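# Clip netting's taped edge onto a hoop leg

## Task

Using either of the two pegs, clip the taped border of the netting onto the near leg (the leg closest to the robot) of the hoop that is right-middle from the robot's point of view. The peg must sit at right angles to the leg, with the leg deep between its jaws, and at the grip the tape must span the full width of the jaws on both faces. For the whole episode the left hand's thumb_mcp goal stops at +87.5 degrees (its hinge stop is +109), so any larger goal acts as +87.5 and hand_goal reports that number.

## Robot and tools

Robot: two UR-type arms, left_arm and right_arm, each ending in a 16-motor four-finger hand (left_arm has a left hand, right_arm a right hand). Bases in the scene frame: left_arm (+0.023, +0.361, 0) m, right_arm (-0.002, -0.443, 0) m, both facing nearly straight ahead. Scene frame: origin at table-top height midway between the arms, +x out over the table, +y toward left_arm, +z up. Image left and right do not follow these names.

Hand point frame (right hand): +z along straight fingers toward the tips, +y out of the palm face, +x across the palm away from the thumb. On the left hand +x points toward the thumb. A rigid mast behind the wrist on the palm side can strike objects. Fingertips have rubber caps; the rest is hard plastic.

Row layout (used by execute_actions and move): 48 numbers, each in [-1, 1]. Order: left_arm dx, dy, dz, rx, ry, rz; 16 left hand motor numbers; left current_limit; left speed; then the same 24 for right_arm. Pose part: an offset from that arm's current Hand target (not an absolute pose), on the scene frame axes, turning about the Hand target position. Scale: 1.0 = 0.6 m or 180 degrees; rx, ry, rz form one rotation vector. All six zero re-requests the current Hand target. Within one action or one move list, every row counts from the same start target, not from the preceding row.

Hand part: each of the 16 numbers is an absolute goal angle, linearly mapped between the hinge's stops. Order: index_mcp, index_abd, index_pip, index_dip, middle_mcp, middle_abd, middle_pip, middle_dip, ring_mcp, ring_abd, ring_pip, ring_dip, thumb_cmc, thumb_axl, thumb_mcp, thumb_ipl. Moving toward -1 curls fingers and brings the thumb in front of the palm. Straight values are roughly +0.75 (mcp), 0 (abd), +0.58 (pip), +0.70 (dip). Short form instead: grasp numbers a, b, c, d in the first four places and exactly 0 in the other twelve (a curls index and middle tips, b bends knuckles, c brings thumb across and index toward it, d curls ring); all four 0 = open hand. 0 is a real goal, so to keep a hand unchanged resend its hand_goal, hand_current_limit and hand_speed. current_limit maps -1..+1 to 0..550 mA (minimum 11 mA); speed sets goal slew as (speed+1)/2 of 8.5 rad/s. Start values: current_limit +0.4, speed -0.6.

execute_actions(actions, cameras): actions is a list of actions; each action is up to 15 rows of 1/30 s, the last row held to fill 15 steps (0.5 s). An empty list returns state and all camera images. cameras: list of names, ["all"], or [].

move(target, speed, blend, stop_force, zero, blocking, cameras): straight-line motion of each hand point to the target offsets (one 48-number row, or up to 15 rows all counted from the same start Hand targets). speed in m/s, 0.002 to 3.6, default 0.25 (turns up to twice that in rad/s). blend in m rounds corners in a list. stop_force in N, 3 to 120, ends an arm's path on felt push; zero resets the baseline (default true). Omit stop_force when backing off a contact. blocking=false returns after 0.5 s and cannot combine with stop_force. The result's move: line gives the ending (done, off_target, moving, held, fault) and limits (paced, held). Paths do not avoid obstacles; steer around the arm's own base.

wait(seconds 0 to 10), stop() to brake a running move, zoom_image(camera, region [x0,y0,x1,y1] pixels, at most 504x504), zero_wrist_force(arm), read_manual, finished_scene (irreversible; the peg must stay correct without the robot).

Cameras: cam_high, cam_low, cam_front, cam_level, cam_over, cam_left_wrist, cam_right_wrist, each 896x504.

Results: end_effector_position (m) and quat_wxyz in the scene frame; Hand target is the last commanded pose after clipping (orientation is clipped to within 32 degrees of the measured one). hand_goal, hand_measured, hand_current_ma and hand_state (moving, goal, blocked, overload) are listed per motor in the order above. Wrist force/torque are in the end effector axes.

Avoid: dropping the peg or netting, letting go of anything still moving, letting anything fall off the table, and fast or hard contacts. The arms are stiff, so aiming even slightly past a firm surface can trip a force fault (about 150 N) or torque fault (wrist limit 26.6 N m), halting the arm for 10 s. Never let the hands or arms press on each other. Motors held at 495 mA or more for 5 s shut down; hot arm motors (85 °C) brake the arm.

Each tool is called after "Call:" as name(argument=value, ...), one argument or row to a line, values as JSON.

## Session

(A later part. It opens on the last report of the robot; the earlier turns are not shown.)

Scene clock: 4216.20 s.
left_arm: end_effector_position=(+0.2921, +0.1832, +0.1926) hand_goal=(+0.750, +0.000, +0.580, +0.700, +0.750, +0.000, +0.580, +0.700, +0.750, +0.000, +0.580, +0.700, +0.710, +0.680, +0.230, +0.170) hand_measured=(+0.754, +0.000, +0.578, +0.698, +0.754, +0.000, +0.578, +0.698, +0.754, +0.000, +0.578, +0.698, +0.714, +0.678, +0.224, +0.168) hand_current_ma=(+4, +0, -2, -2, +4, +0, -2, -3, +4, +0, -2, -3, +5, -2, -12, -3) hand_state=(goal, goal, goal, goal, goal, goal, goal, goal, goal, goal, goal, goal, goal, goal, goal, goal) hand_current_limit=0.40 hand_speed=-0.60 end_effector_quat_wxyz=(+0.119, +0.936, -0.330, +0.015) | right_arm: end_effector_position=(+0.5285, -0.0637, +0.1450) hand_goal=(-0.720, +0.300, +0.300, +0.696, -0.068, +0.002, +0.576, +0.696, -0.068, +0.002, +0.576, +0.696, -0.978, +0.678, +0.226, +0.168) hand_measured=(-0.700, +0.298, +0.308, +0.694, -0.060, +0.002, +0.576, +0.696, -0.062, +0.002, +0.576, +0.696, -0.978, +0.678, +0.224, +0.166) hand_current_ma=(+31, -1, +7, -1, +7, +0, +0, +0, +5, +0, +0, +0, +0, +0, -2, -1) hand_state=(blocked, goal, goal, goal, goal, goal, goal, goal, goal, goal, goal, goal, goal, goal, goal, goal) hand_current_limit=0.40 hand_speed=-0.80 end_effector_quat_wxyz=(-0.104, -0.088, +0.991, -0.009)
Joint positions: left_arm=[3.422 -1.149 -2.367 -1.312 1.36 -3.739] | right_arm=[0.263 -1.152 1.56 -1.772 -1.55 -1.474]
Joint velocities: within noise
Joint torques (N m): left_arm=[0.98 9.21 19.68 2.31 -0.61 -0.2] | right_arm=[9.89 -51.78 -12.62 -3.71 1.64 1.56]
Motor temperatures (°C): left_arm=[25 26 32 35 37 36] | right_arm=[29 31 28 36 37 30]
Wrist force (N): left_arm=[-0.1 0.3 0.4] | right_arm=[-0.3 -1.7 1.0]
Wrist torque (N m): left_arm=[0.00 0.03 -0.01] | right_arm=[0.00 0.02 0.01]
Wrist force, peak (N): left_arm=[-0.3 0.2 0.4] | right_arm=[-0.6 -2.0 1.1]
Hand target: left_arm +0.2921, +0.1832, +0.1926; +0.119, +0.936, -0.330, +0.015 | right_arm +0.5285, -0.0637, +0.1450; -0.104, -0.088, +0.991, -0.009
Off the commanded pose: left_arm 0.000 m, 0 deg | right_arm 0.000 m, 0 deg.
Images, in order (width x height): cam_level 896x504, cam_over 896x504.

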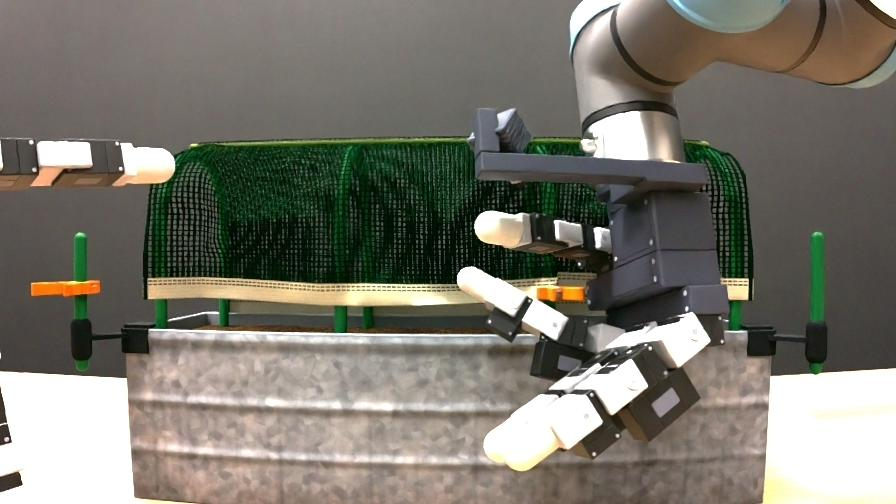

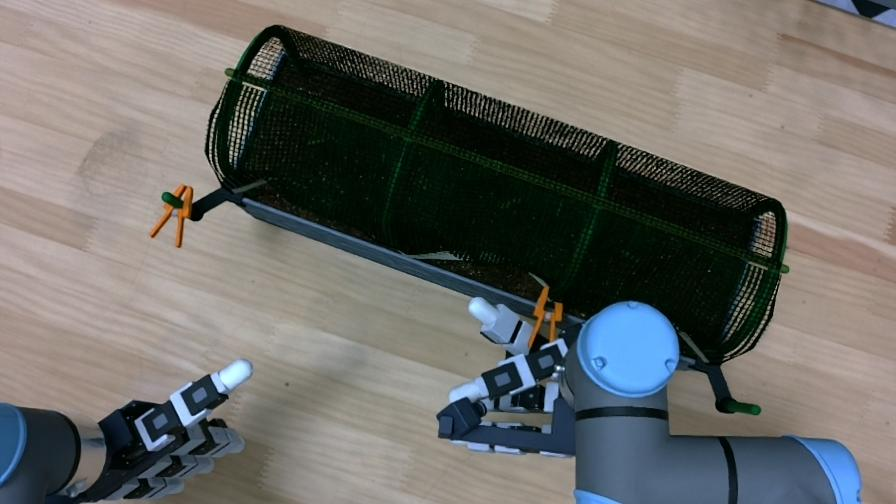

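Call:
execute_actions(
  actions=[],
  cameras=["cam_level", "cam_front", "cam_low", "cam_right_wrist", "cam_high"],
)

Call:
zoom_image(
  camera="cam_level",
  region=[530, 262, 600, 322],
)

Call:
zoom_image(
  camera="cam_front",
  region=[460, 250, 560, 330],
)

Call:
zoom_image(
  camera="cam_low",
  region=[390, 185, 470, 245],
)

Scene clock: 4269.53 s.
left_arm: end_effector_position=(+0.2921, +0.1832, +0.1926) hand_goal=(+0.750, +0.000, +0.580, +0.700, +0.750, +0.000, +0.580, +0.700, +0.750, +0.000, +0.580, +0.700, +0.710, +0.680, +0.230, +0.170) hand_measured=(+0.754, +0.000, +0.578, +0.698, +0.754, +0.000, +0.578, +0.698, +0.754, +0.000, +0.578, +0.698, +0.714, +0.678, +0.224, +0.168) hand_current_ma=(+4, +0, -2, -2, +4, +0, -2, -3, +4, +0, -2, -3, +5, -2, -12, -3) hand_state=(goal, goal, goal, goal, goal, goal, goal, goal, goal, goal, goal, goal, goal, goal, goal, goal) hand_current_limit=0.40 hand_speed=-0.60 end_effector_quat_wxyz=(+0.119, +0.936, -0.330, +0.015) | right_arm: end_effector_position=(+0.5285, -0.0637, +0.1450) hand_goal=(-0.720, +0.300, +0.300, +0.696, -0.068, +0.002, +0.576, +0.696, -0.068, +0.002, +0.576, +0.696, -0.978, +0.678, +0.226, +0.168) hand_measured=(-0.700, +0.298, +0.308, +0.694, -0.060, +0.002, +0.576, +0.696, -0.062, +0.002, +0.576, +0.696, -0.978, +0.678, +0.224, +0.166) hand_current_ma=(+31, -1, +7, -1, +7, +0, +0, +0, +5, +0, +0, +0, +0, +0, -2, -1) hand_state=(blocked, goal, goal, goal, goal, goal, goal, goal, goal, goal, goal, goal, goal, goal, goal, goal) hand_current_limit=0.40 hand_speed=-0.80 end_effector_quat_wxyz=(-0.104, -0.088, +0.991, -0.009)
Joint positions: left_arm=[3.422 -1.149 -2.367 -1.312 1.36 -3.739] | right_arm=[0.263 -1.152 1.56 -1.772 -1.55 -1.474]
Joint velocities: within noise
Joint torques (N m): left_arm=[1.23 9.74 19.35 2.34 -0.65 -0.14] | right_arm=[10.53 -51.71 -13.47 -3.72 2.02 1.53]
Motor temperatures (°C): left_arm=[25 26 32 35 37 35] | right_arm=[29 31 28 36 37 30]
Wrist force (N): left_arm=[-0.2 0.1 0.2] | right_arm=[-0.4 -1.7 1.0]
Wrist torque (N m): left_arm=[-0.01 0.04 -0.02] | right_arm=[0.01 0.04 0.00]
Wrist force, peak (N): left_arm=[-0.1 0.3 0.3] | right_arm=[-0.1 -2.2 0.8]
Hand target: left_arm +0.2921, +0.1832, +0.1926; +0.119, +0.936, -0.330, +0.015 | right_arm +0.5285, -0.0637, +0.1450; -0.104, -0.088, +0.991, -0.009
Off the commanded pose: left_arm 0.000 m, 0 deg | right_arm 0.000 m, 0 deg.
Images, in order (width x height): cam_high 896x504, cam_low 896x504, cam_front 896x504, cam_level 896x504, cam_right_wrist 896x504.

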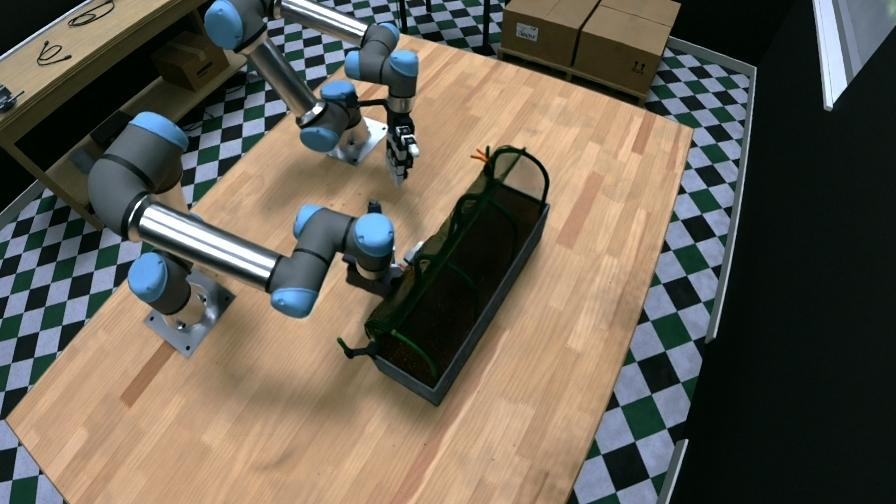

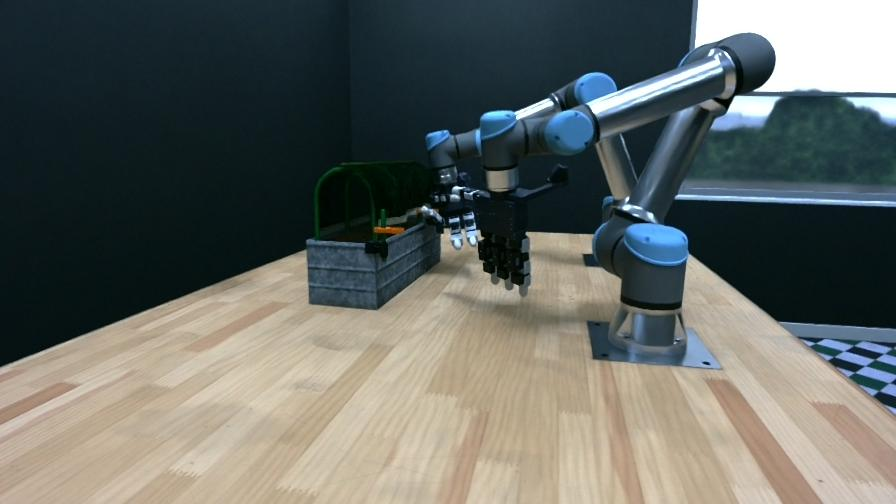

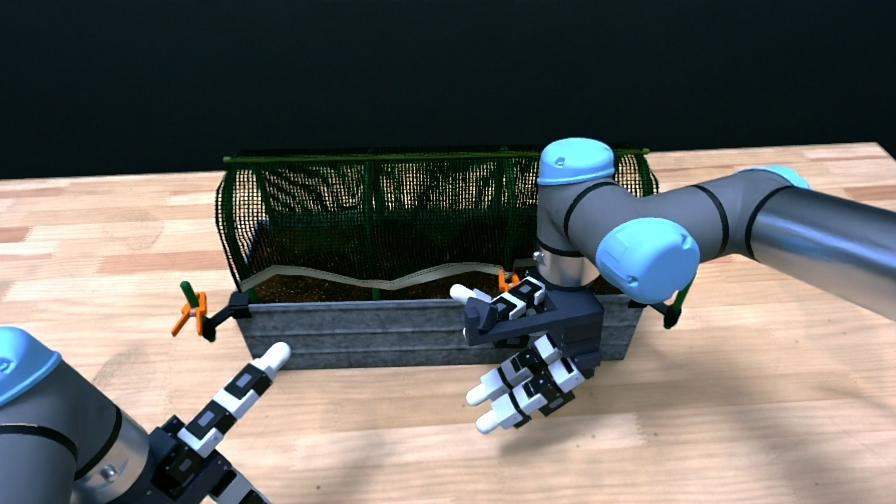

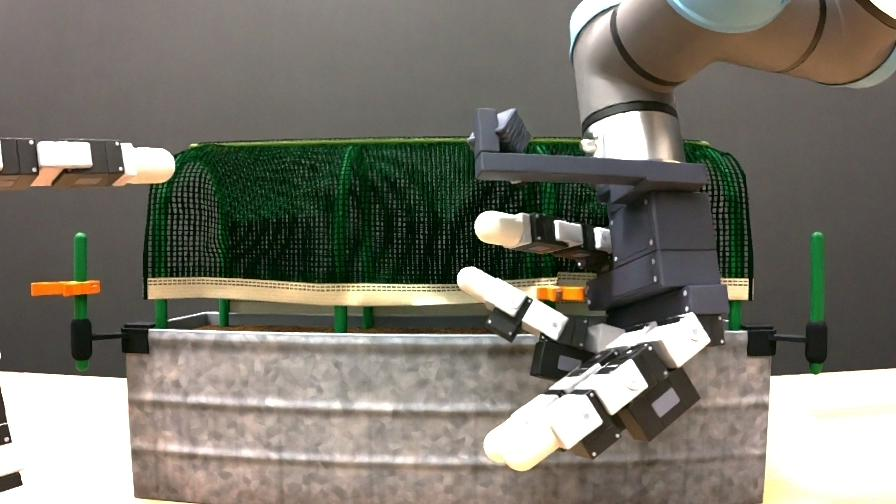

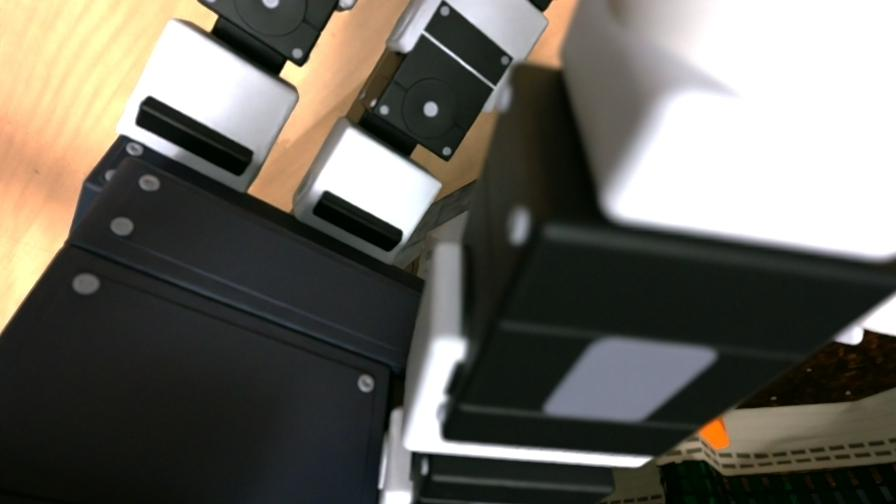

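Scaled by 7.200.

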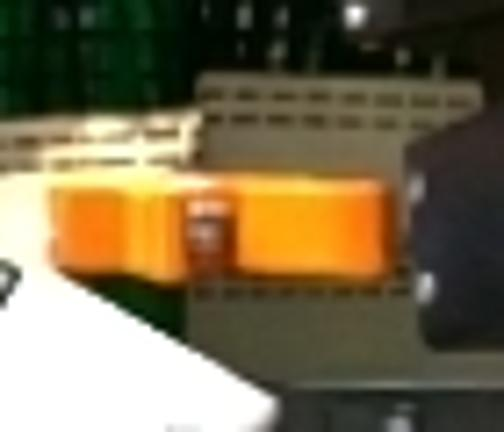

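Scaled by 5.040.

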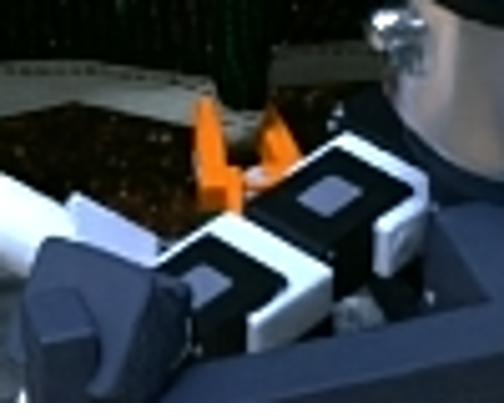

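Scaled by 6.300.

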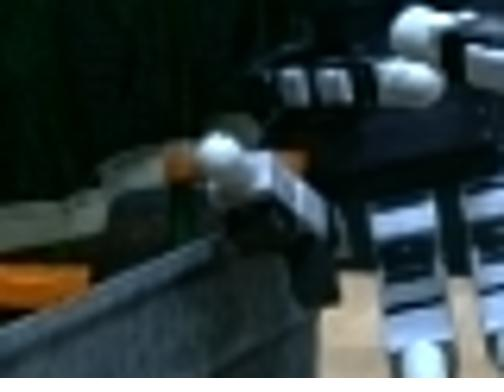

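Call:
zoom_image(
  camera="cam_right_wrist",
  region=[596, 380, 896, 504],
)

Call:
zoom_image(
  camera="cam_level",
  region=[550, 262, 610, 322],
)

Scaled by 1.680.

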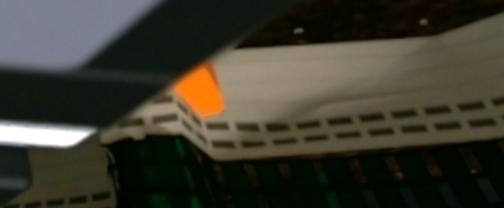

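Scaled by 8.400.

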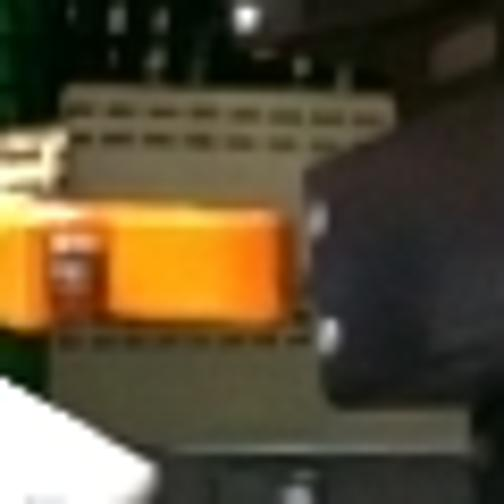

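Call:
zoom_image(
  camera="cam_level",
  region=[300, 262, 500, 342],
)

Call:
zoom_image(
  camera="cam_level",
  region=[140, 262, 340, 342],
)

Scaled by 2.520.

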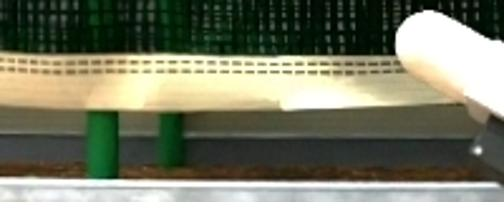

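Scaled by 2.520.

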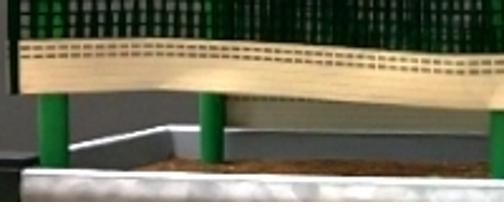

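Call:
move(
  target=[0,0,0,0,0,0,0,0,0,0,0,0,0,0,0,0,0,0,0,0,0,0,0.4,-0.6,-0.0021,0.01147,0,0,0,0,-0.720,0.300,0.300,0.696,-0.068,0.002,0.576,0.696,-0.068,0.002,0.576,0.696,-0.978,0.678,0.226,0.168,0.4,-0.8],
  speed=0.006,
  stop_force=4,
  cameras=["cam_level", "cam_over"],
)

Call:
zoom_image(
  camera="cam_level",
  region=[530, 262, 600, 322],
)

Call:
zoom_image(
  camera="cam_over",
  region=[500, 260, 600, 360],
)

Scene clock: 4429.47 s.
left_arm: end_effector_position=(+0.2921, +0.1832, +0.1926) hand_goal=(+0.750, +0.000, +0.580, +0.700, +0.750, +0.000, +0.580, +0.700, +0.750, +0.000, +0.580, +0.700, +0.710, +0.680, +0.230, +0.170) hand_measured=(+0.754, +0.000, +0.578, +0.698, +0.754, +0.000, +0.578, +0.698, +0.754, +0.000, +0.578, +0.698, +0.714, +0.678, +0.224, +0.168) hand_current_ma=(+4, +0, -2, -2, +4, +0, -2, -3, +4, +0, -2, -3, +5, -2, -12, -3) hand_state=(goal, goal, goal, goal, goal, goal, goal, goal, goal, goal, goal, goal, goal, goal, goal, goal) hand_current_limit=0.40 hand_speed=-0.60 end_effector_quat_wxyz=(+0.119, +0.936, -0.330, +0.015) | right_arm: end_effector_position=(+0.5272, -0.0567, +0.1450) hand_goal=(-0.720, +0.300, +0.300, +0.696, -0.068, +0.002, +0.576, +0.696, -0.068, +0.002, +0.576, +0.696, -0.978, +0.678, +0.226, +0.168) hand_measured=(-0.700, +0.298, +0.308, +0.694, -0.060, +0.002, +0.576, +0.696, -0.062, +0.002, +0.576, +0.696, -0.978, +0.678, +0.224, +0.166) hand_current_ma=(+31, -1, +7, -1, +7, +0, +0, +0, +5, +0, +0, +0, +0, +0, -2, -1) hand_state=(blocked, goal, goal, goal, goal, goal, goal, goal, goal, goal, goal, goal, goal, goal, goal, goal) hand_current_limit=0.40 hand_speed=-0.80 end_effector_quat_wxyz=(-0.104, -0.088, +0.991, -0.009)
Joint positions: left_arm=[3.422 -1.149 -2.367 -1.312 1.36 -3.739] | right_arm=[0.274 -1.147 1.553 -1.77 -1.548 -1.463]
Joint torques (N m): left_arm=[1.44 9.78 19.79 2.41 -0.57 -0.24] | right_arm=[-6.72 -39.84 -22.93 -0.67 1.4 -1.54]
Wrist force (N): left_arm=[-0.1 0.3 0.1] | right_arm=[-0.3 -1.3 0.7]
Wrist torque (N m): left_arm=[0.03 0.02 -0.01] | right_arm=[0.08 0.03 -0.19]
Wrist force, peak (N): left_arm=[0.0 0.2 0.6] | right_arm=[-0.1 -2.1 1.2]
Hand target: left_arm +0.2921, +0.1832, +0.1926; +0.119, +0.936, -0.330, +0.015 | right_arm +0.5272, -0.0568, +0.1450; -0.104, -0.088, +0.991, -0.009
Off the commanded pose: left_arm 0.000 m, 0 deg | right_arm 0.000 m, 0 deg.
move: done
Images, in order (width x height): cam_level 896x504, cam_over 896x504.

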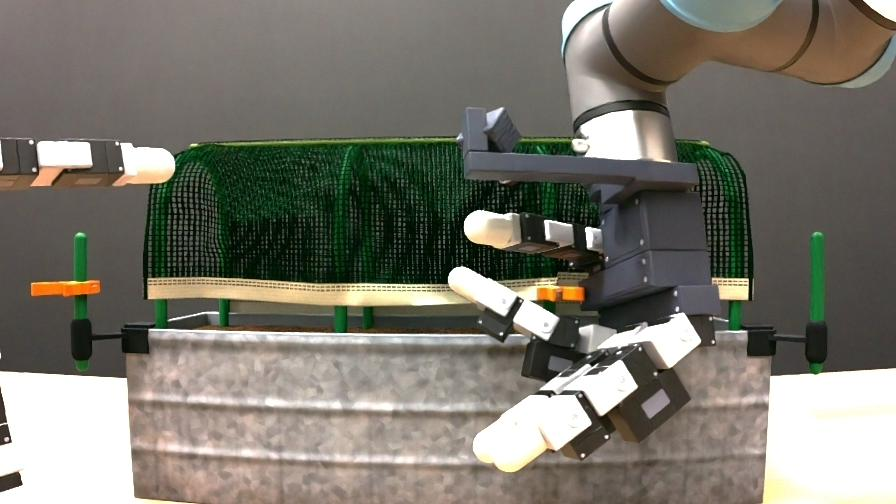

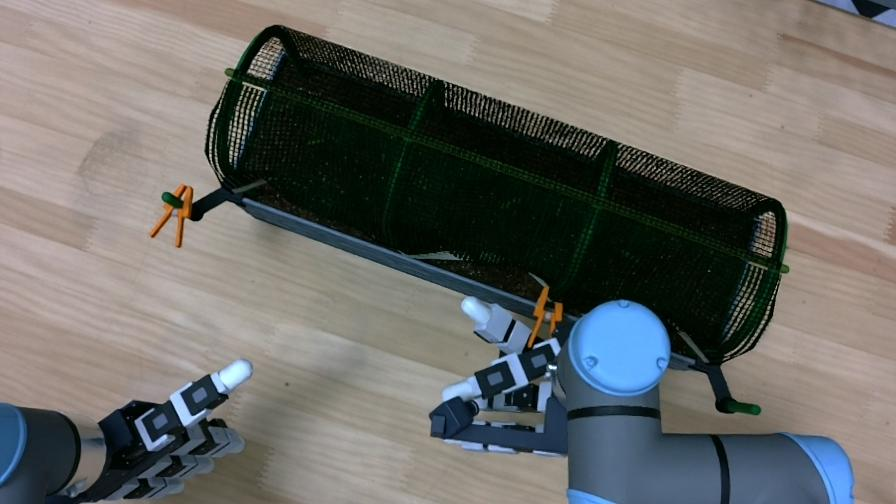

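Scaled by 7.200.

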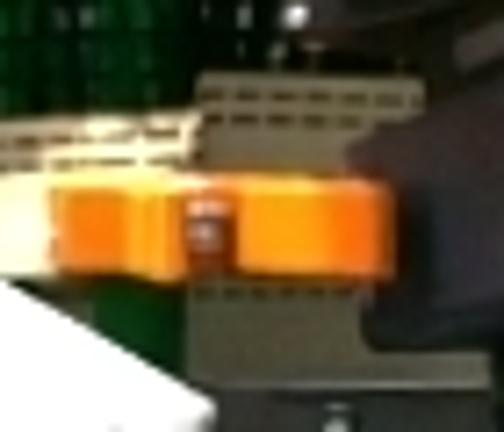

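Scaled by 5.040.

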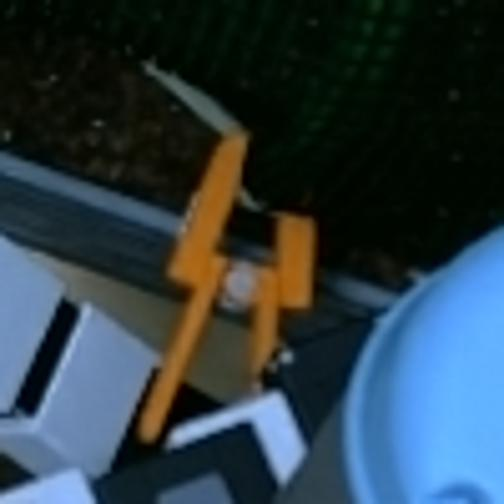

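Call:
move(
  target=[0,0,0,0,0,0,0,0,0,0,0,0,0,0,0,0,0,0,0,0,0,0,0.4,-0.6,0,0,0,0,0,0,-0.740,0.300,-0.38,0.696,-0.068,0.002,0.576,0.696,-0.068,0.002,0.576,0.696,-0.978,0.678,0.226,0.168,0.4,-0.9],
  speed=0.05,
  cameras=["cam_level", "cam_over"],
)

Call:
zoom_image(
  camera="cam_level",
  region=[500, 262, 600, 342],
)

Call:
zoom_image(
  camera="cam_over",
  region=[500, 260, 600, 360],
)

Scene clock: 4452.60 s.
left_arm: end_effector_position=(+0.2921, +0.1832, +0.1926) hand_goal=(+0.750, +0.000, +0.580, +0.700, +0.750, +0.000, +0.580, +0.700, +0.750, +0.000, +0.580, +0.700, +0.710, +0.680, +0.230, +0.170) hand_measured=(+0.754, +0.000, +0.578, +0.698, +0.754, +0.000, +0.578, +0.698, +0.754, +0.000, +0.578, +0.698, +0.714, +0.678, +0.224, +0.168) hand_current_ma=(+4, +0, -2, -2, +4, +0, -2, -3, +4, +0, -2, -3, +5, -2, -12, -3) hand_state=(goal, goal, goal, goal, goal, goal, goal, goal, goal, goal, goal, goal, goal, goal, goal, goal) hand_current_limit=0.40 hand_speed=-0.60 end_effector_quat_wxyz=(+0.119, +0.936, -0.330, +0.015) | right_arm: end_effector_position=(+0.5272, -0.0568, +0.1450) hand_goal=(-0.740, +0.300, -0.380, +0.696, -0.068, +0.002, +0.576, +0.696, -0.068, +0.002, +0.576, +0.696, -0.978, +0.678, +0.226, +0.168) hand_measured=(-0.722, +0.298, -0.372, +0.694, -0.060, +0.002, +0.576, +0.696, -0.062, +0.002, +0.576, +0.696, -0.978, +0.678, +0.224, +0.166) hand_current_ma=(+27, -1, +6, -1, +7, +0, +0, +0, +5, +0, +0, +0, +0, +0, -2, -1) hand_state=(goal, goal, goal, goal, goal, goal, goal, goal, goal, goal, goal, goal, goal, goal, goal, goal) hand_current_limit=0.40 hand_speed=-0.90 end_effector_quat_wxyz=(-0.104, -0.088, +0.991, -0.009)
Joint positions: left_arm=[3.422 -1.149 -2.367 -1.312 1.36 -3.739] | right_arm=[0.274 -1.147 1.553 -1.77 -1.548 -1.463]
Joint torques (N m): left_arm=[1.54 10.09 19.6 2.38 -0.65 -0.2] | right_arm=[-10.61 -52.23 -17.3 -3.17 -0.63 -1.4]
Wrist force (N): left_arm=[0.0 0.3 0.2] | right_arm=[-0.4 -1.4 0.8]
Wrist torque (N m): left_arm=[0.02 0.00 0.00] | right_arm=[0.03 0.04 -0.21]
Wrist force, peak (N): left_arm=[-0.4 0.3 0.2] | right_arm=[-0.2 -2.0 1.0]
Hand target: left_arm +0.2921, +0.1832, +0.1926; +0.119, +0.936, -0.330, +0.015 | right_arm +0.5272, -0.0568, +0.1450; -0.104, -0.088, +0.991, -0.009
Off the commanded pose: left_arm 0.000 m, 0 deg | right_arm 0.000 m, 0 deg.
move: done
Images, in order (width x height): cam_level 896x504, cam_over 896x504.

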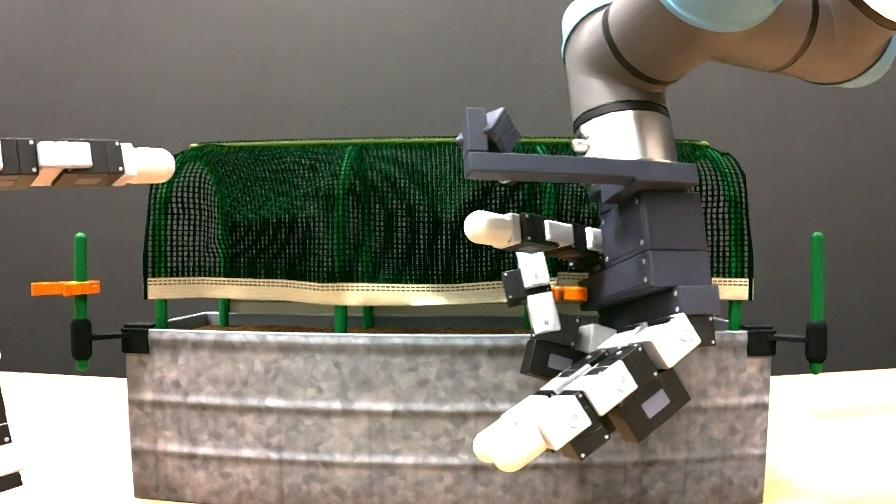

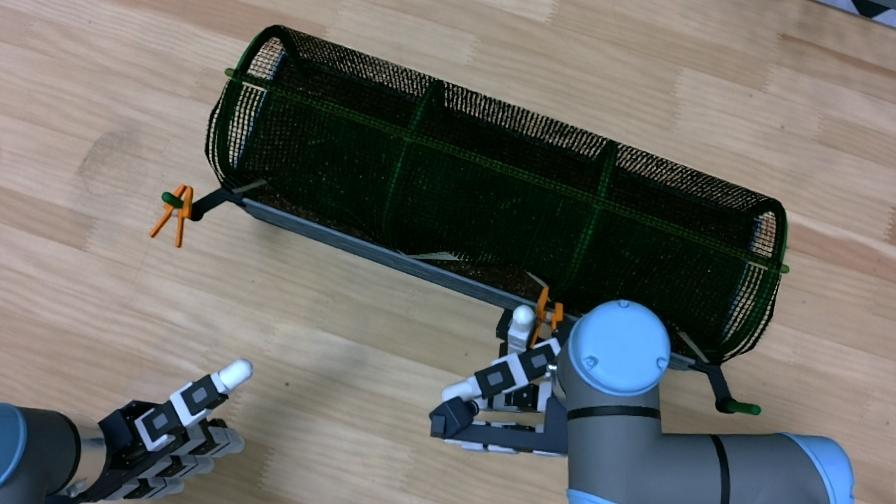

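Scaled by 5.040.

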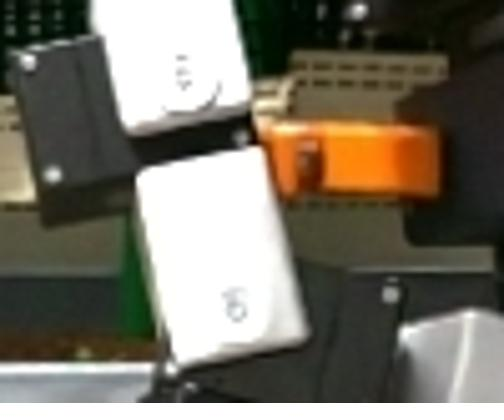

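Scaled by 5.040.

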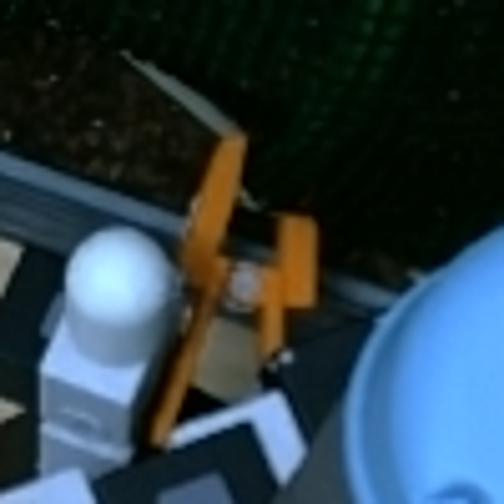

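Call:
move(
  target=[0,0,0,0,0,0,0,0,0,0,0,0,0,0,0,0,0,0,0,0,0,0,0.4,-0.6,0,0,0,0,0,0,-0.770,0.300,-0.46,0.696,-0.068,0.002,0.576,0.696,-0.068,0.002,0.576,0.696,-0.978,0.678,0.226,0.168,0.6,-0.93],
  speed=0.05,
  cameras=["cam_level", "cam_over"],
)

Call:
zoom_image(
  camera="cam_over",
  region=[500, 260, 600, 360],
)

Scene clock: 4462.83 s.
left_arm: end_effector_position=(+0.2921, +0.1832, +0.1926) hand_goal=(+0.750, +0.000, +0.580, +0.700, +0.750, +0.000, +0.580, +0.700, +0.750, +0.000, +0.580, +0.700, +0.710, +0.680, +0.230, +0.170) hand_measured=(+0.754, +0.000, +0.578, +0.698, +0.754, +0.000, +0.578, +0.698, +0.754, +0.000, +0.578, +0.698, +0.714, +0.678, +0.224, +0.168) hand_current_ma=(+4, +0, -2, -2, +4, +0, -2, -3, +4, +0, -2, -3, +5, -2, -12, -3) hand_state=(goal, goal, goal, goal, goal, goal, goal, goal, goal, goal, goal, goal, goal, goal, goal, goal) hand_current_limit=0.40 hand_speed=-0.60 end_effector_quat_wxyz=(+0.119, +0.936, -0.330, +0.015) | right_arm: end_effector_position=(+0.5272, -0.0568, +0.1450) hand_goal=(-0.770, +0.300, -0.460, +0.696, -0.068, +0.002, +0.576, +0.696, -0.068, +0.002, +0.576, +0.696, -0.978, +0.678, +0.226, +0.168) hand_measured=(-0.736, +0.296, -0.420, +0.694, -0.060, +0.002, +0.576, +0.696, -0.062, +0.002, +0.576, +0.696, -0.978, +0.678, +0.224, +0.166) hand_current_ma=(+65, -2, +73, -1, +7, +0, +0, +0, +5, +0, +0, +0, +0, +0, -2, -1) hand_state=(blocked, goal, blocked, goal, goal, goal, goal, goal, goal, goal, goal, goal, goal, goal, goal, goal) hand_current_limit=0.60 hand_speed=-0.93 end_effector_quat_wxyz=(-0.104, -0.088, +0.991, -0.009)
Joint positions: left_arm=[3.422 -1.149 -2.367 -1.312 1.36 -3.739] | right_arm=[0.274 -1.147 1.553 -1.77 -1.548 -1.463]
Joint torques (N m): left_arm=[1.24 9.74 19.52 2.31 -0.51 -0.13] | right_arm=[-9.92 -50.79 -19.47 -3.11 -0.7 -1.47]
Wrist force (N): left_arm=[-0.2 0.2 0.3] | right_arm=[-0.6 -0.4 1.0]
Wrist torque (N m): left_arm=[0.01 0.04 -0.02] | right_arm=[0.10 0.07 -0.28]
Wrist force, peak (N): left_arm=[-0.2 0.4 0.4] | right_arm=[-0.6 -1.8 0.9]
Hand target: left_arm +0.2921, +0.1832, +0.1926; +0.119, +0.936, -0.330, +0.015 | right_arm +0.5272, -0.0568, +0.1450; -0.104, -0.088, +0.991, -0.009
Off the commanded pose: left_arm 0.000 m, 0 deg | right_arm 0.000 m, 0 deg.
move: done
Images, in order (width x height): cam_level 896x504, cam_over 896x504.

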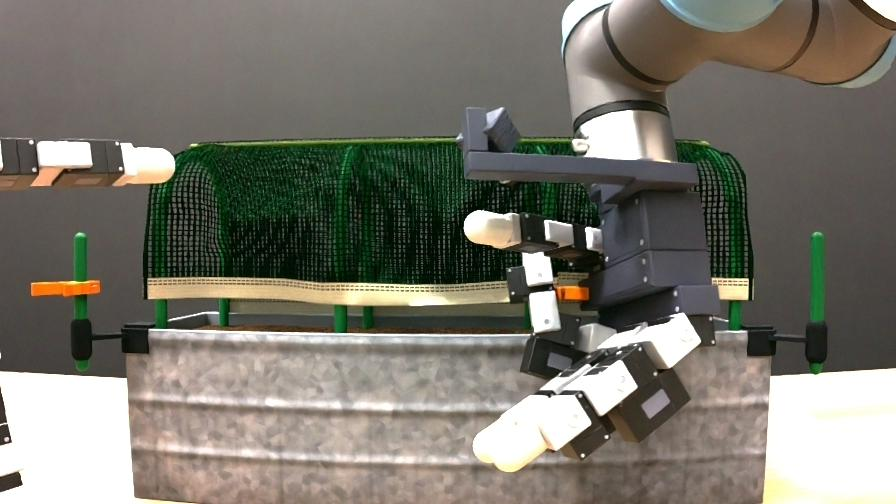

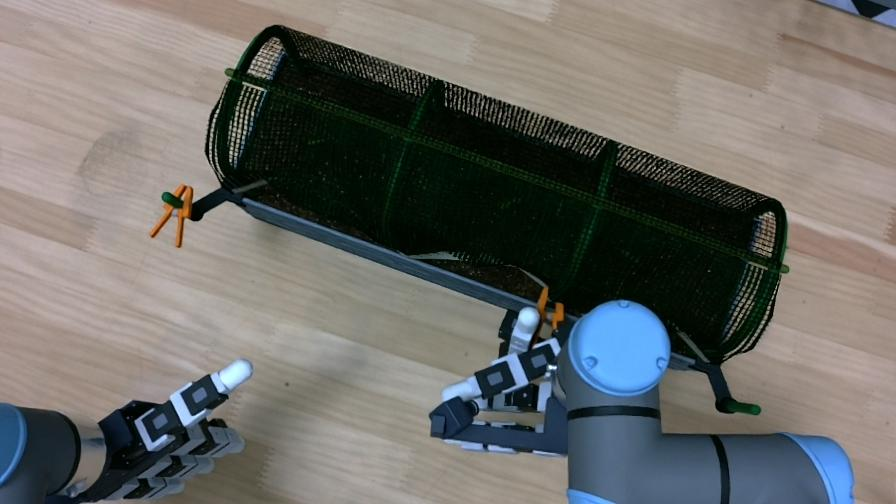

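Scaled by 5.040.

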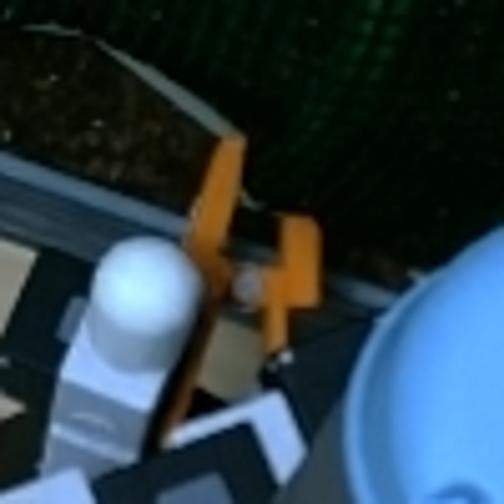

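Call:
move(
  target=[0,0,0,0,0,0,0,0,0,0,0,0,0,0,0,0,0,0,0,0,0,0,0.4,-0.6,0,0,0,0,0,0,-0.900,0.300,-0.64,0.696,-0.068,0.002,0.576,0.696,-0.068,0.002,0.576,0.696,-0.978,0.678,0.226,0.168,0.76,-0.93],
  speed=0.05,
  cameras=["cam_level", "cam_over"],
)

Call:
zoom_image(
  camera="cam_over",
  region=[500, 260, 600, 360],
)

Call:
zoom_image(
  camera="cam_level",
  region=[530, 262, 600, 322],
)

Scene clock: 4475.37 s.
left_arm: end_effector_position=(+0.2921, +0.1832, +0.1926) hand_goal=(+0.750, +0.000, +0.580, +0.700, +0.750, +0.000, +0.580, +0.700, +0.750, +0.000, +0.580, +0.700, +0.710, +0.680, +0.230, +0.170) hand_measured=(+0.754, +0.000, +0.578, +0.698, +0.754, +0.000, +0.578, +0.698, +0.754, +0.000, +0.578, +0.698, +0.714, +0.678, +0.224, +0.168) hand_current_ma=(+4, +0, -2, -2, +4, +0, -2, -3, +4, +0, -2, -3, +5, -2, -12, -3) hand_state=(goal, goal, goal, goal, goal, goal, goal, goal, goal, goal, goal, goal, goal, goal, goal, goal) hand_current_limit=0.40 hand_speed=-0.60 end_effector_quat_wxyz=(+0.119, +0.936, -0.330, +0.015) | right_arm: end_effector_position=(+0.5272, -0.0568, +0.1450) hand_goal=(-0.900, +0.300, -0.640, +0.696, -0.068, +0.002, +0.576, +0.696, -0.068, +0.002, +0.576, +0.696, -0.978, +0.678, +0.226, +0.168) hand_measured=(-0.738, +0.276, -0.474, +0.694, -0.060, +0.002, +0.576, +0.696, -0.062, +0.002, +0.576, +0.696, -0.978, +0.678, +0.224, +0.166) hand_current_ma=(+484, -28, +484, -1, +7, +0, +0, +0, +5, +0, +0, +0, +0, +0, -2, -1) hand_state=(blocked, blocked, blocked, goal, goal, goal, goal, goal, goal, goal, goal, goal, goal, goal, goal, goal) hand_current_limit=0.76 hand_speed=-0.93 end_effector_quat_wxyz=(-0.104, -0.088, +0.991, -0.009)
Joint positions: left_arm=[3.422 -1.149 -2.367 -1.312 1.36 -3.739] | right_arm=[0.274 -1.147 1.553 -1.77 -1.548 -1.463]
Joint torques (N m): left_arm=[1.02 10.14 19.65 2.36 -0.61 -0.16] | right_arm=[-9.24 -50.35 -18.4 -2.94 -0.53 -1.65]
Wrist force (N): left_arm=[-0.1 0.2 0.3] | right_arm=[0.1 1.5 0.8]
Wrist torque (N m): left_arm=[0.01 0.02 -0.01] | right_arm=[0.24 -0.02 -0.37]
Wrist force, peak (N): left_arm=[0.0 0.3 0.5] | right_arm=[-0.6 1.6 0.8]
Hand target: left_arm +0.2921, +0.1832, +0.1926; +0.119, +0.936, -0.330, +0.015 | right_arm +0.5272, -0.0568, +0.1450; -0.104, -0.088, +0.991, -0.009
Off the commanded pose: left_arm 0.000 m, 0 deg | right_arm 0.000 m, 0 deg.
move: done
Images, in order (width x height): cam_level 896x504, cam_over 896x504.

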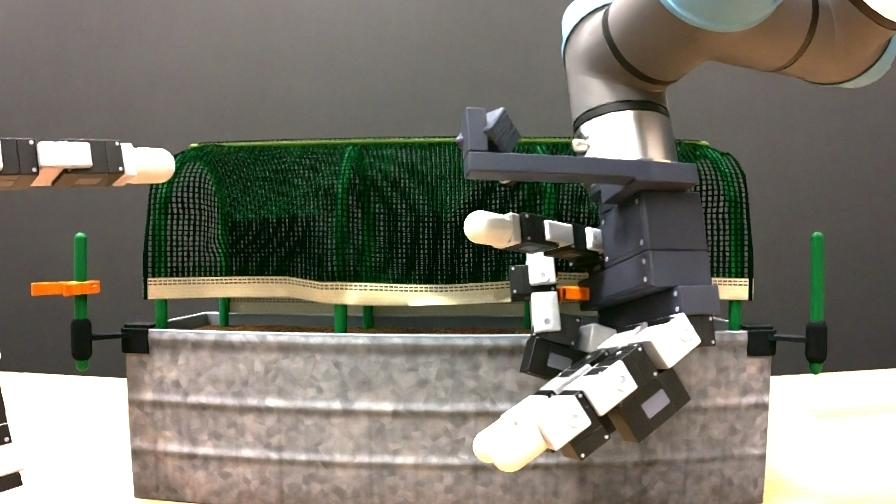

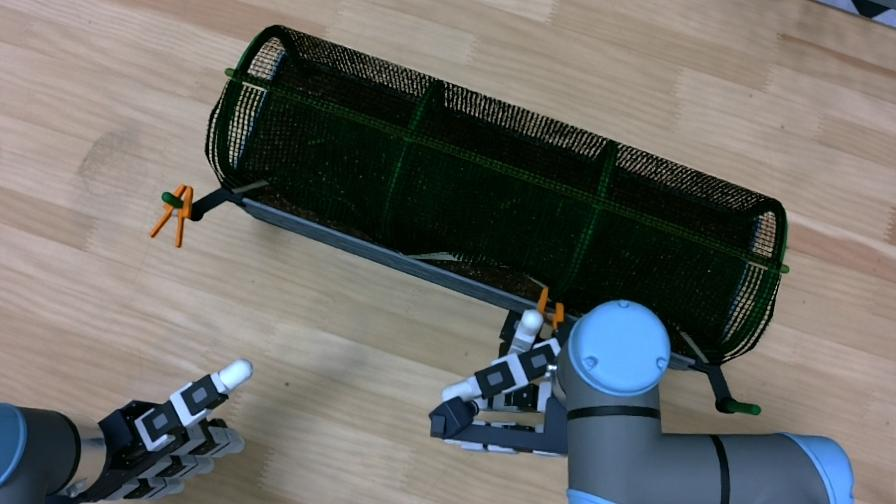

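Scaled by 5.040.

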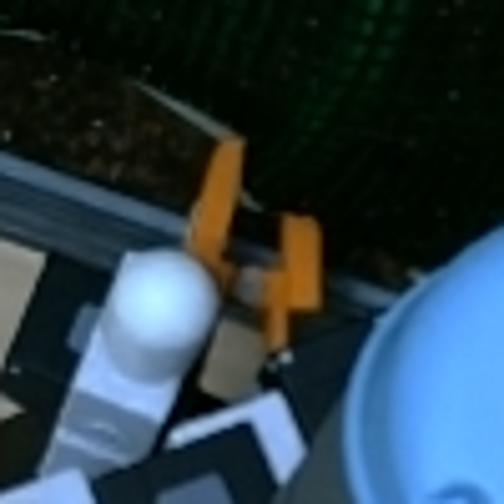

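Scaled by 7.200.

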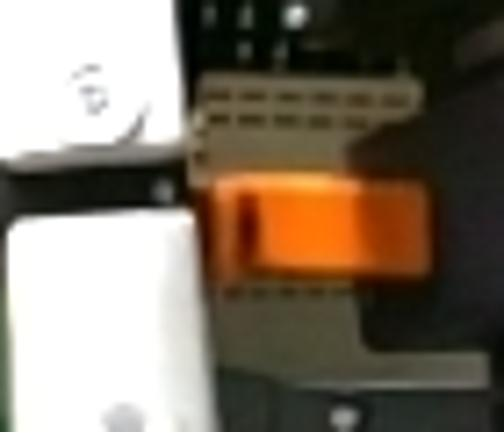

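Call:
move(
  target=[0,0,0,0,0,0,0,0,0,0,0,0,0,0,0,0,0,0,0,0,0,0,0.4,-0.6,0,0,0.0055,0,0,0,-0.980,0.300,-0.90,0.696,-0.068,0.002,0.576,0.696,-0.068,0.002,0.576,0.696,-0.978,0.678,0.226,0.168,0.78,-0.93],
  speed=0.006,
  cameras=["cam_level", "cam_over"],
)

Call:
zoom_image(
  camera="cam_over",
  region=[500, 260, 600, 360],
)

Call:
zoom_image(
  camera="cam_level",
  region=[530, 262, 600, 322],
)

Scene clock: 4497.47 s.
left_arm: end_effector_position=(+0.2921, +0.1832, +0.1926) hand_goal=(+0.750, +0.000, +0.580, +0.700, +0.750, +0.000, +0.580, +0.700, +0.750, +0.000, +0.580, +0.700, +0.710, +0.680, +0.230, +0.170) hand_measured=(+0.754, +0.000, +0.578, +0.698, +0.754, +0.000, +0.578, +0.698, +0.754, +0.000, +0.578, +0.698, +0.714, +0.678, +0.224, +0.168) hand_current_ma=(+4, +0, -2, -2, +4, +0, -2, -3, +4, +0, -2, -3, +5, -2, -12, -3) hand_state=(goal, goal, goal, goal, goal, goal, goal, goal, goal, goal, goal, goal, goal, goal, goal, goal) hand_current_limit=0.40 hand_speed=-0.60 end_effector_quat_wxyz=(+0.119, +0.936, -0.330, +0.015) | right_arm: end_effector_position=(+0.5272, -0.0568, +0.1484) hand_goal=(-0.980, +0.300, -0.900, +0.696, -0.068, +0.002, +0.576, +0.696, -0.068, +0.002, +0.576, +0.696, -0.978, +0.678, +0.226, +0.168) hand_measured=(-0.738, +0.274, -0.486, +0.692, -0.060, +0.002, +0.576, +0.696, -0.062, +0.002, +0.576, +0.696, -0.978, +0.678, +0.224, +0.166) hand_current_ma=(+490, -32, +489, -2, +7, +0, +0, +0, +5, +0, +0, +0, +0, +0, -2, -1) hand_state=(blocked, blocked, blocked, goal, goal, goal, goal, goal, goal, goal, goal, goal, goal, goal, goal, goal) hand_current_limit=0.78 hand_speed=-0.93 end_effector_quat_wxyz=(-0.104, -0.088, +0.991, -0.009)
Joint positions: left_arm=[3.422 -1.149 -2.367 -1.312 1.36 -3.739] | right_arm=[0.274 -1.15 1.549 -1.762 -1.548 -1.463]
Joint torques (N m): left_arm=[1.22 10.22 19.23 2.31 -0.58 -0.1] | right_arm=[-10.2 -49.21 -28.4 -1.35 -0.5 -1.39]
Wrist force (N): left_arm=[-0.1 0.1 0.1] | right_arm=[-0.4 2.6 2.0]
Wrist torque (N m): left_arm=[0.01 0.01 -0.01] | right_arm=[0.29 0.10 -0.44]
Wrist force, peak (N): left_arm=[-0.4 0.4 0.3] | right_arm=[-0.4 2.6 2.0]
Hand target: left_arm +0.2921, +0.1832, +0.1926; +0.119, +0.936, -0.330, +0.015 | right_arm +0.5272, -0.0568, +0.1483; -0.104, -0.088, +0.991, -0.009
Off the commanded pose: left_arm 0.000 m, 0 deg | right_arm 0.000 m, 0 deg.
move: done
Images, in order (width x height): cam_level 896x504, cam_over 896x504.

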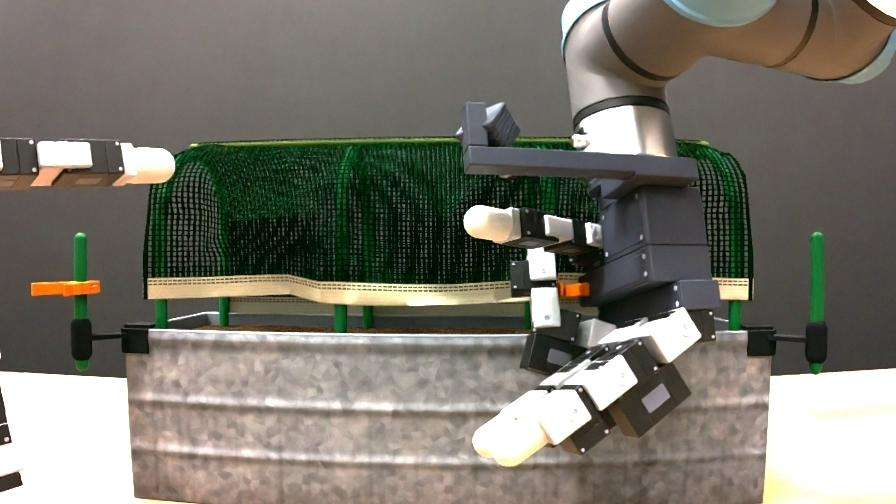

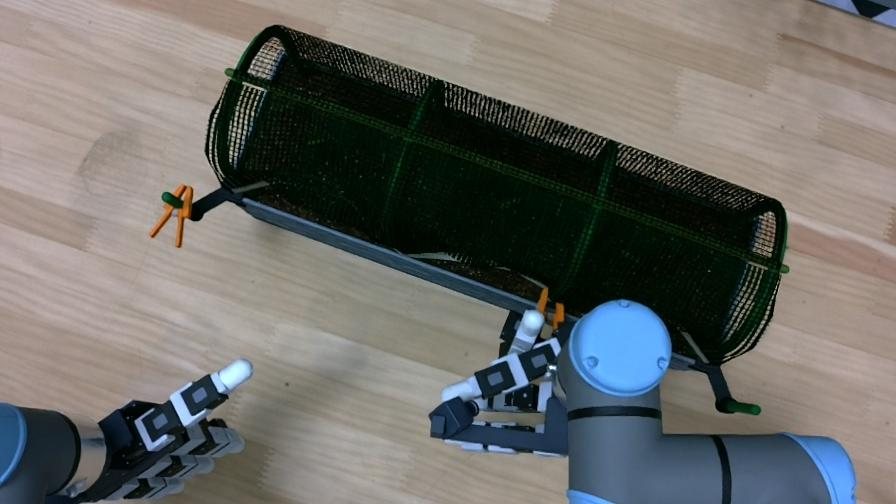

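Scaled by 5.040.

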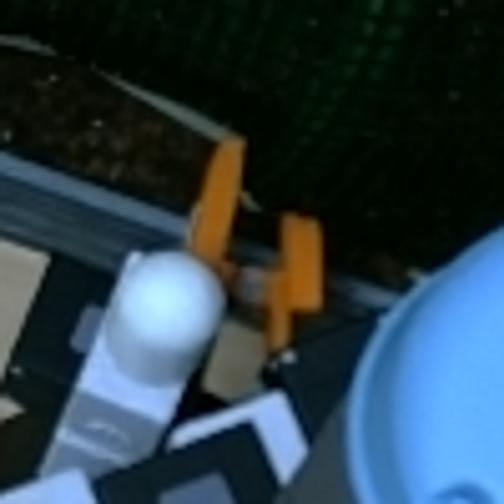

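Scaled by 7.200.

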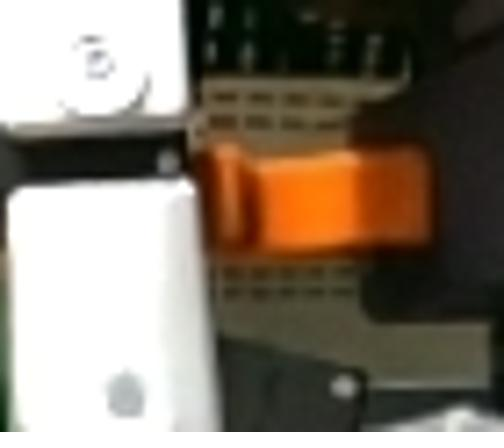

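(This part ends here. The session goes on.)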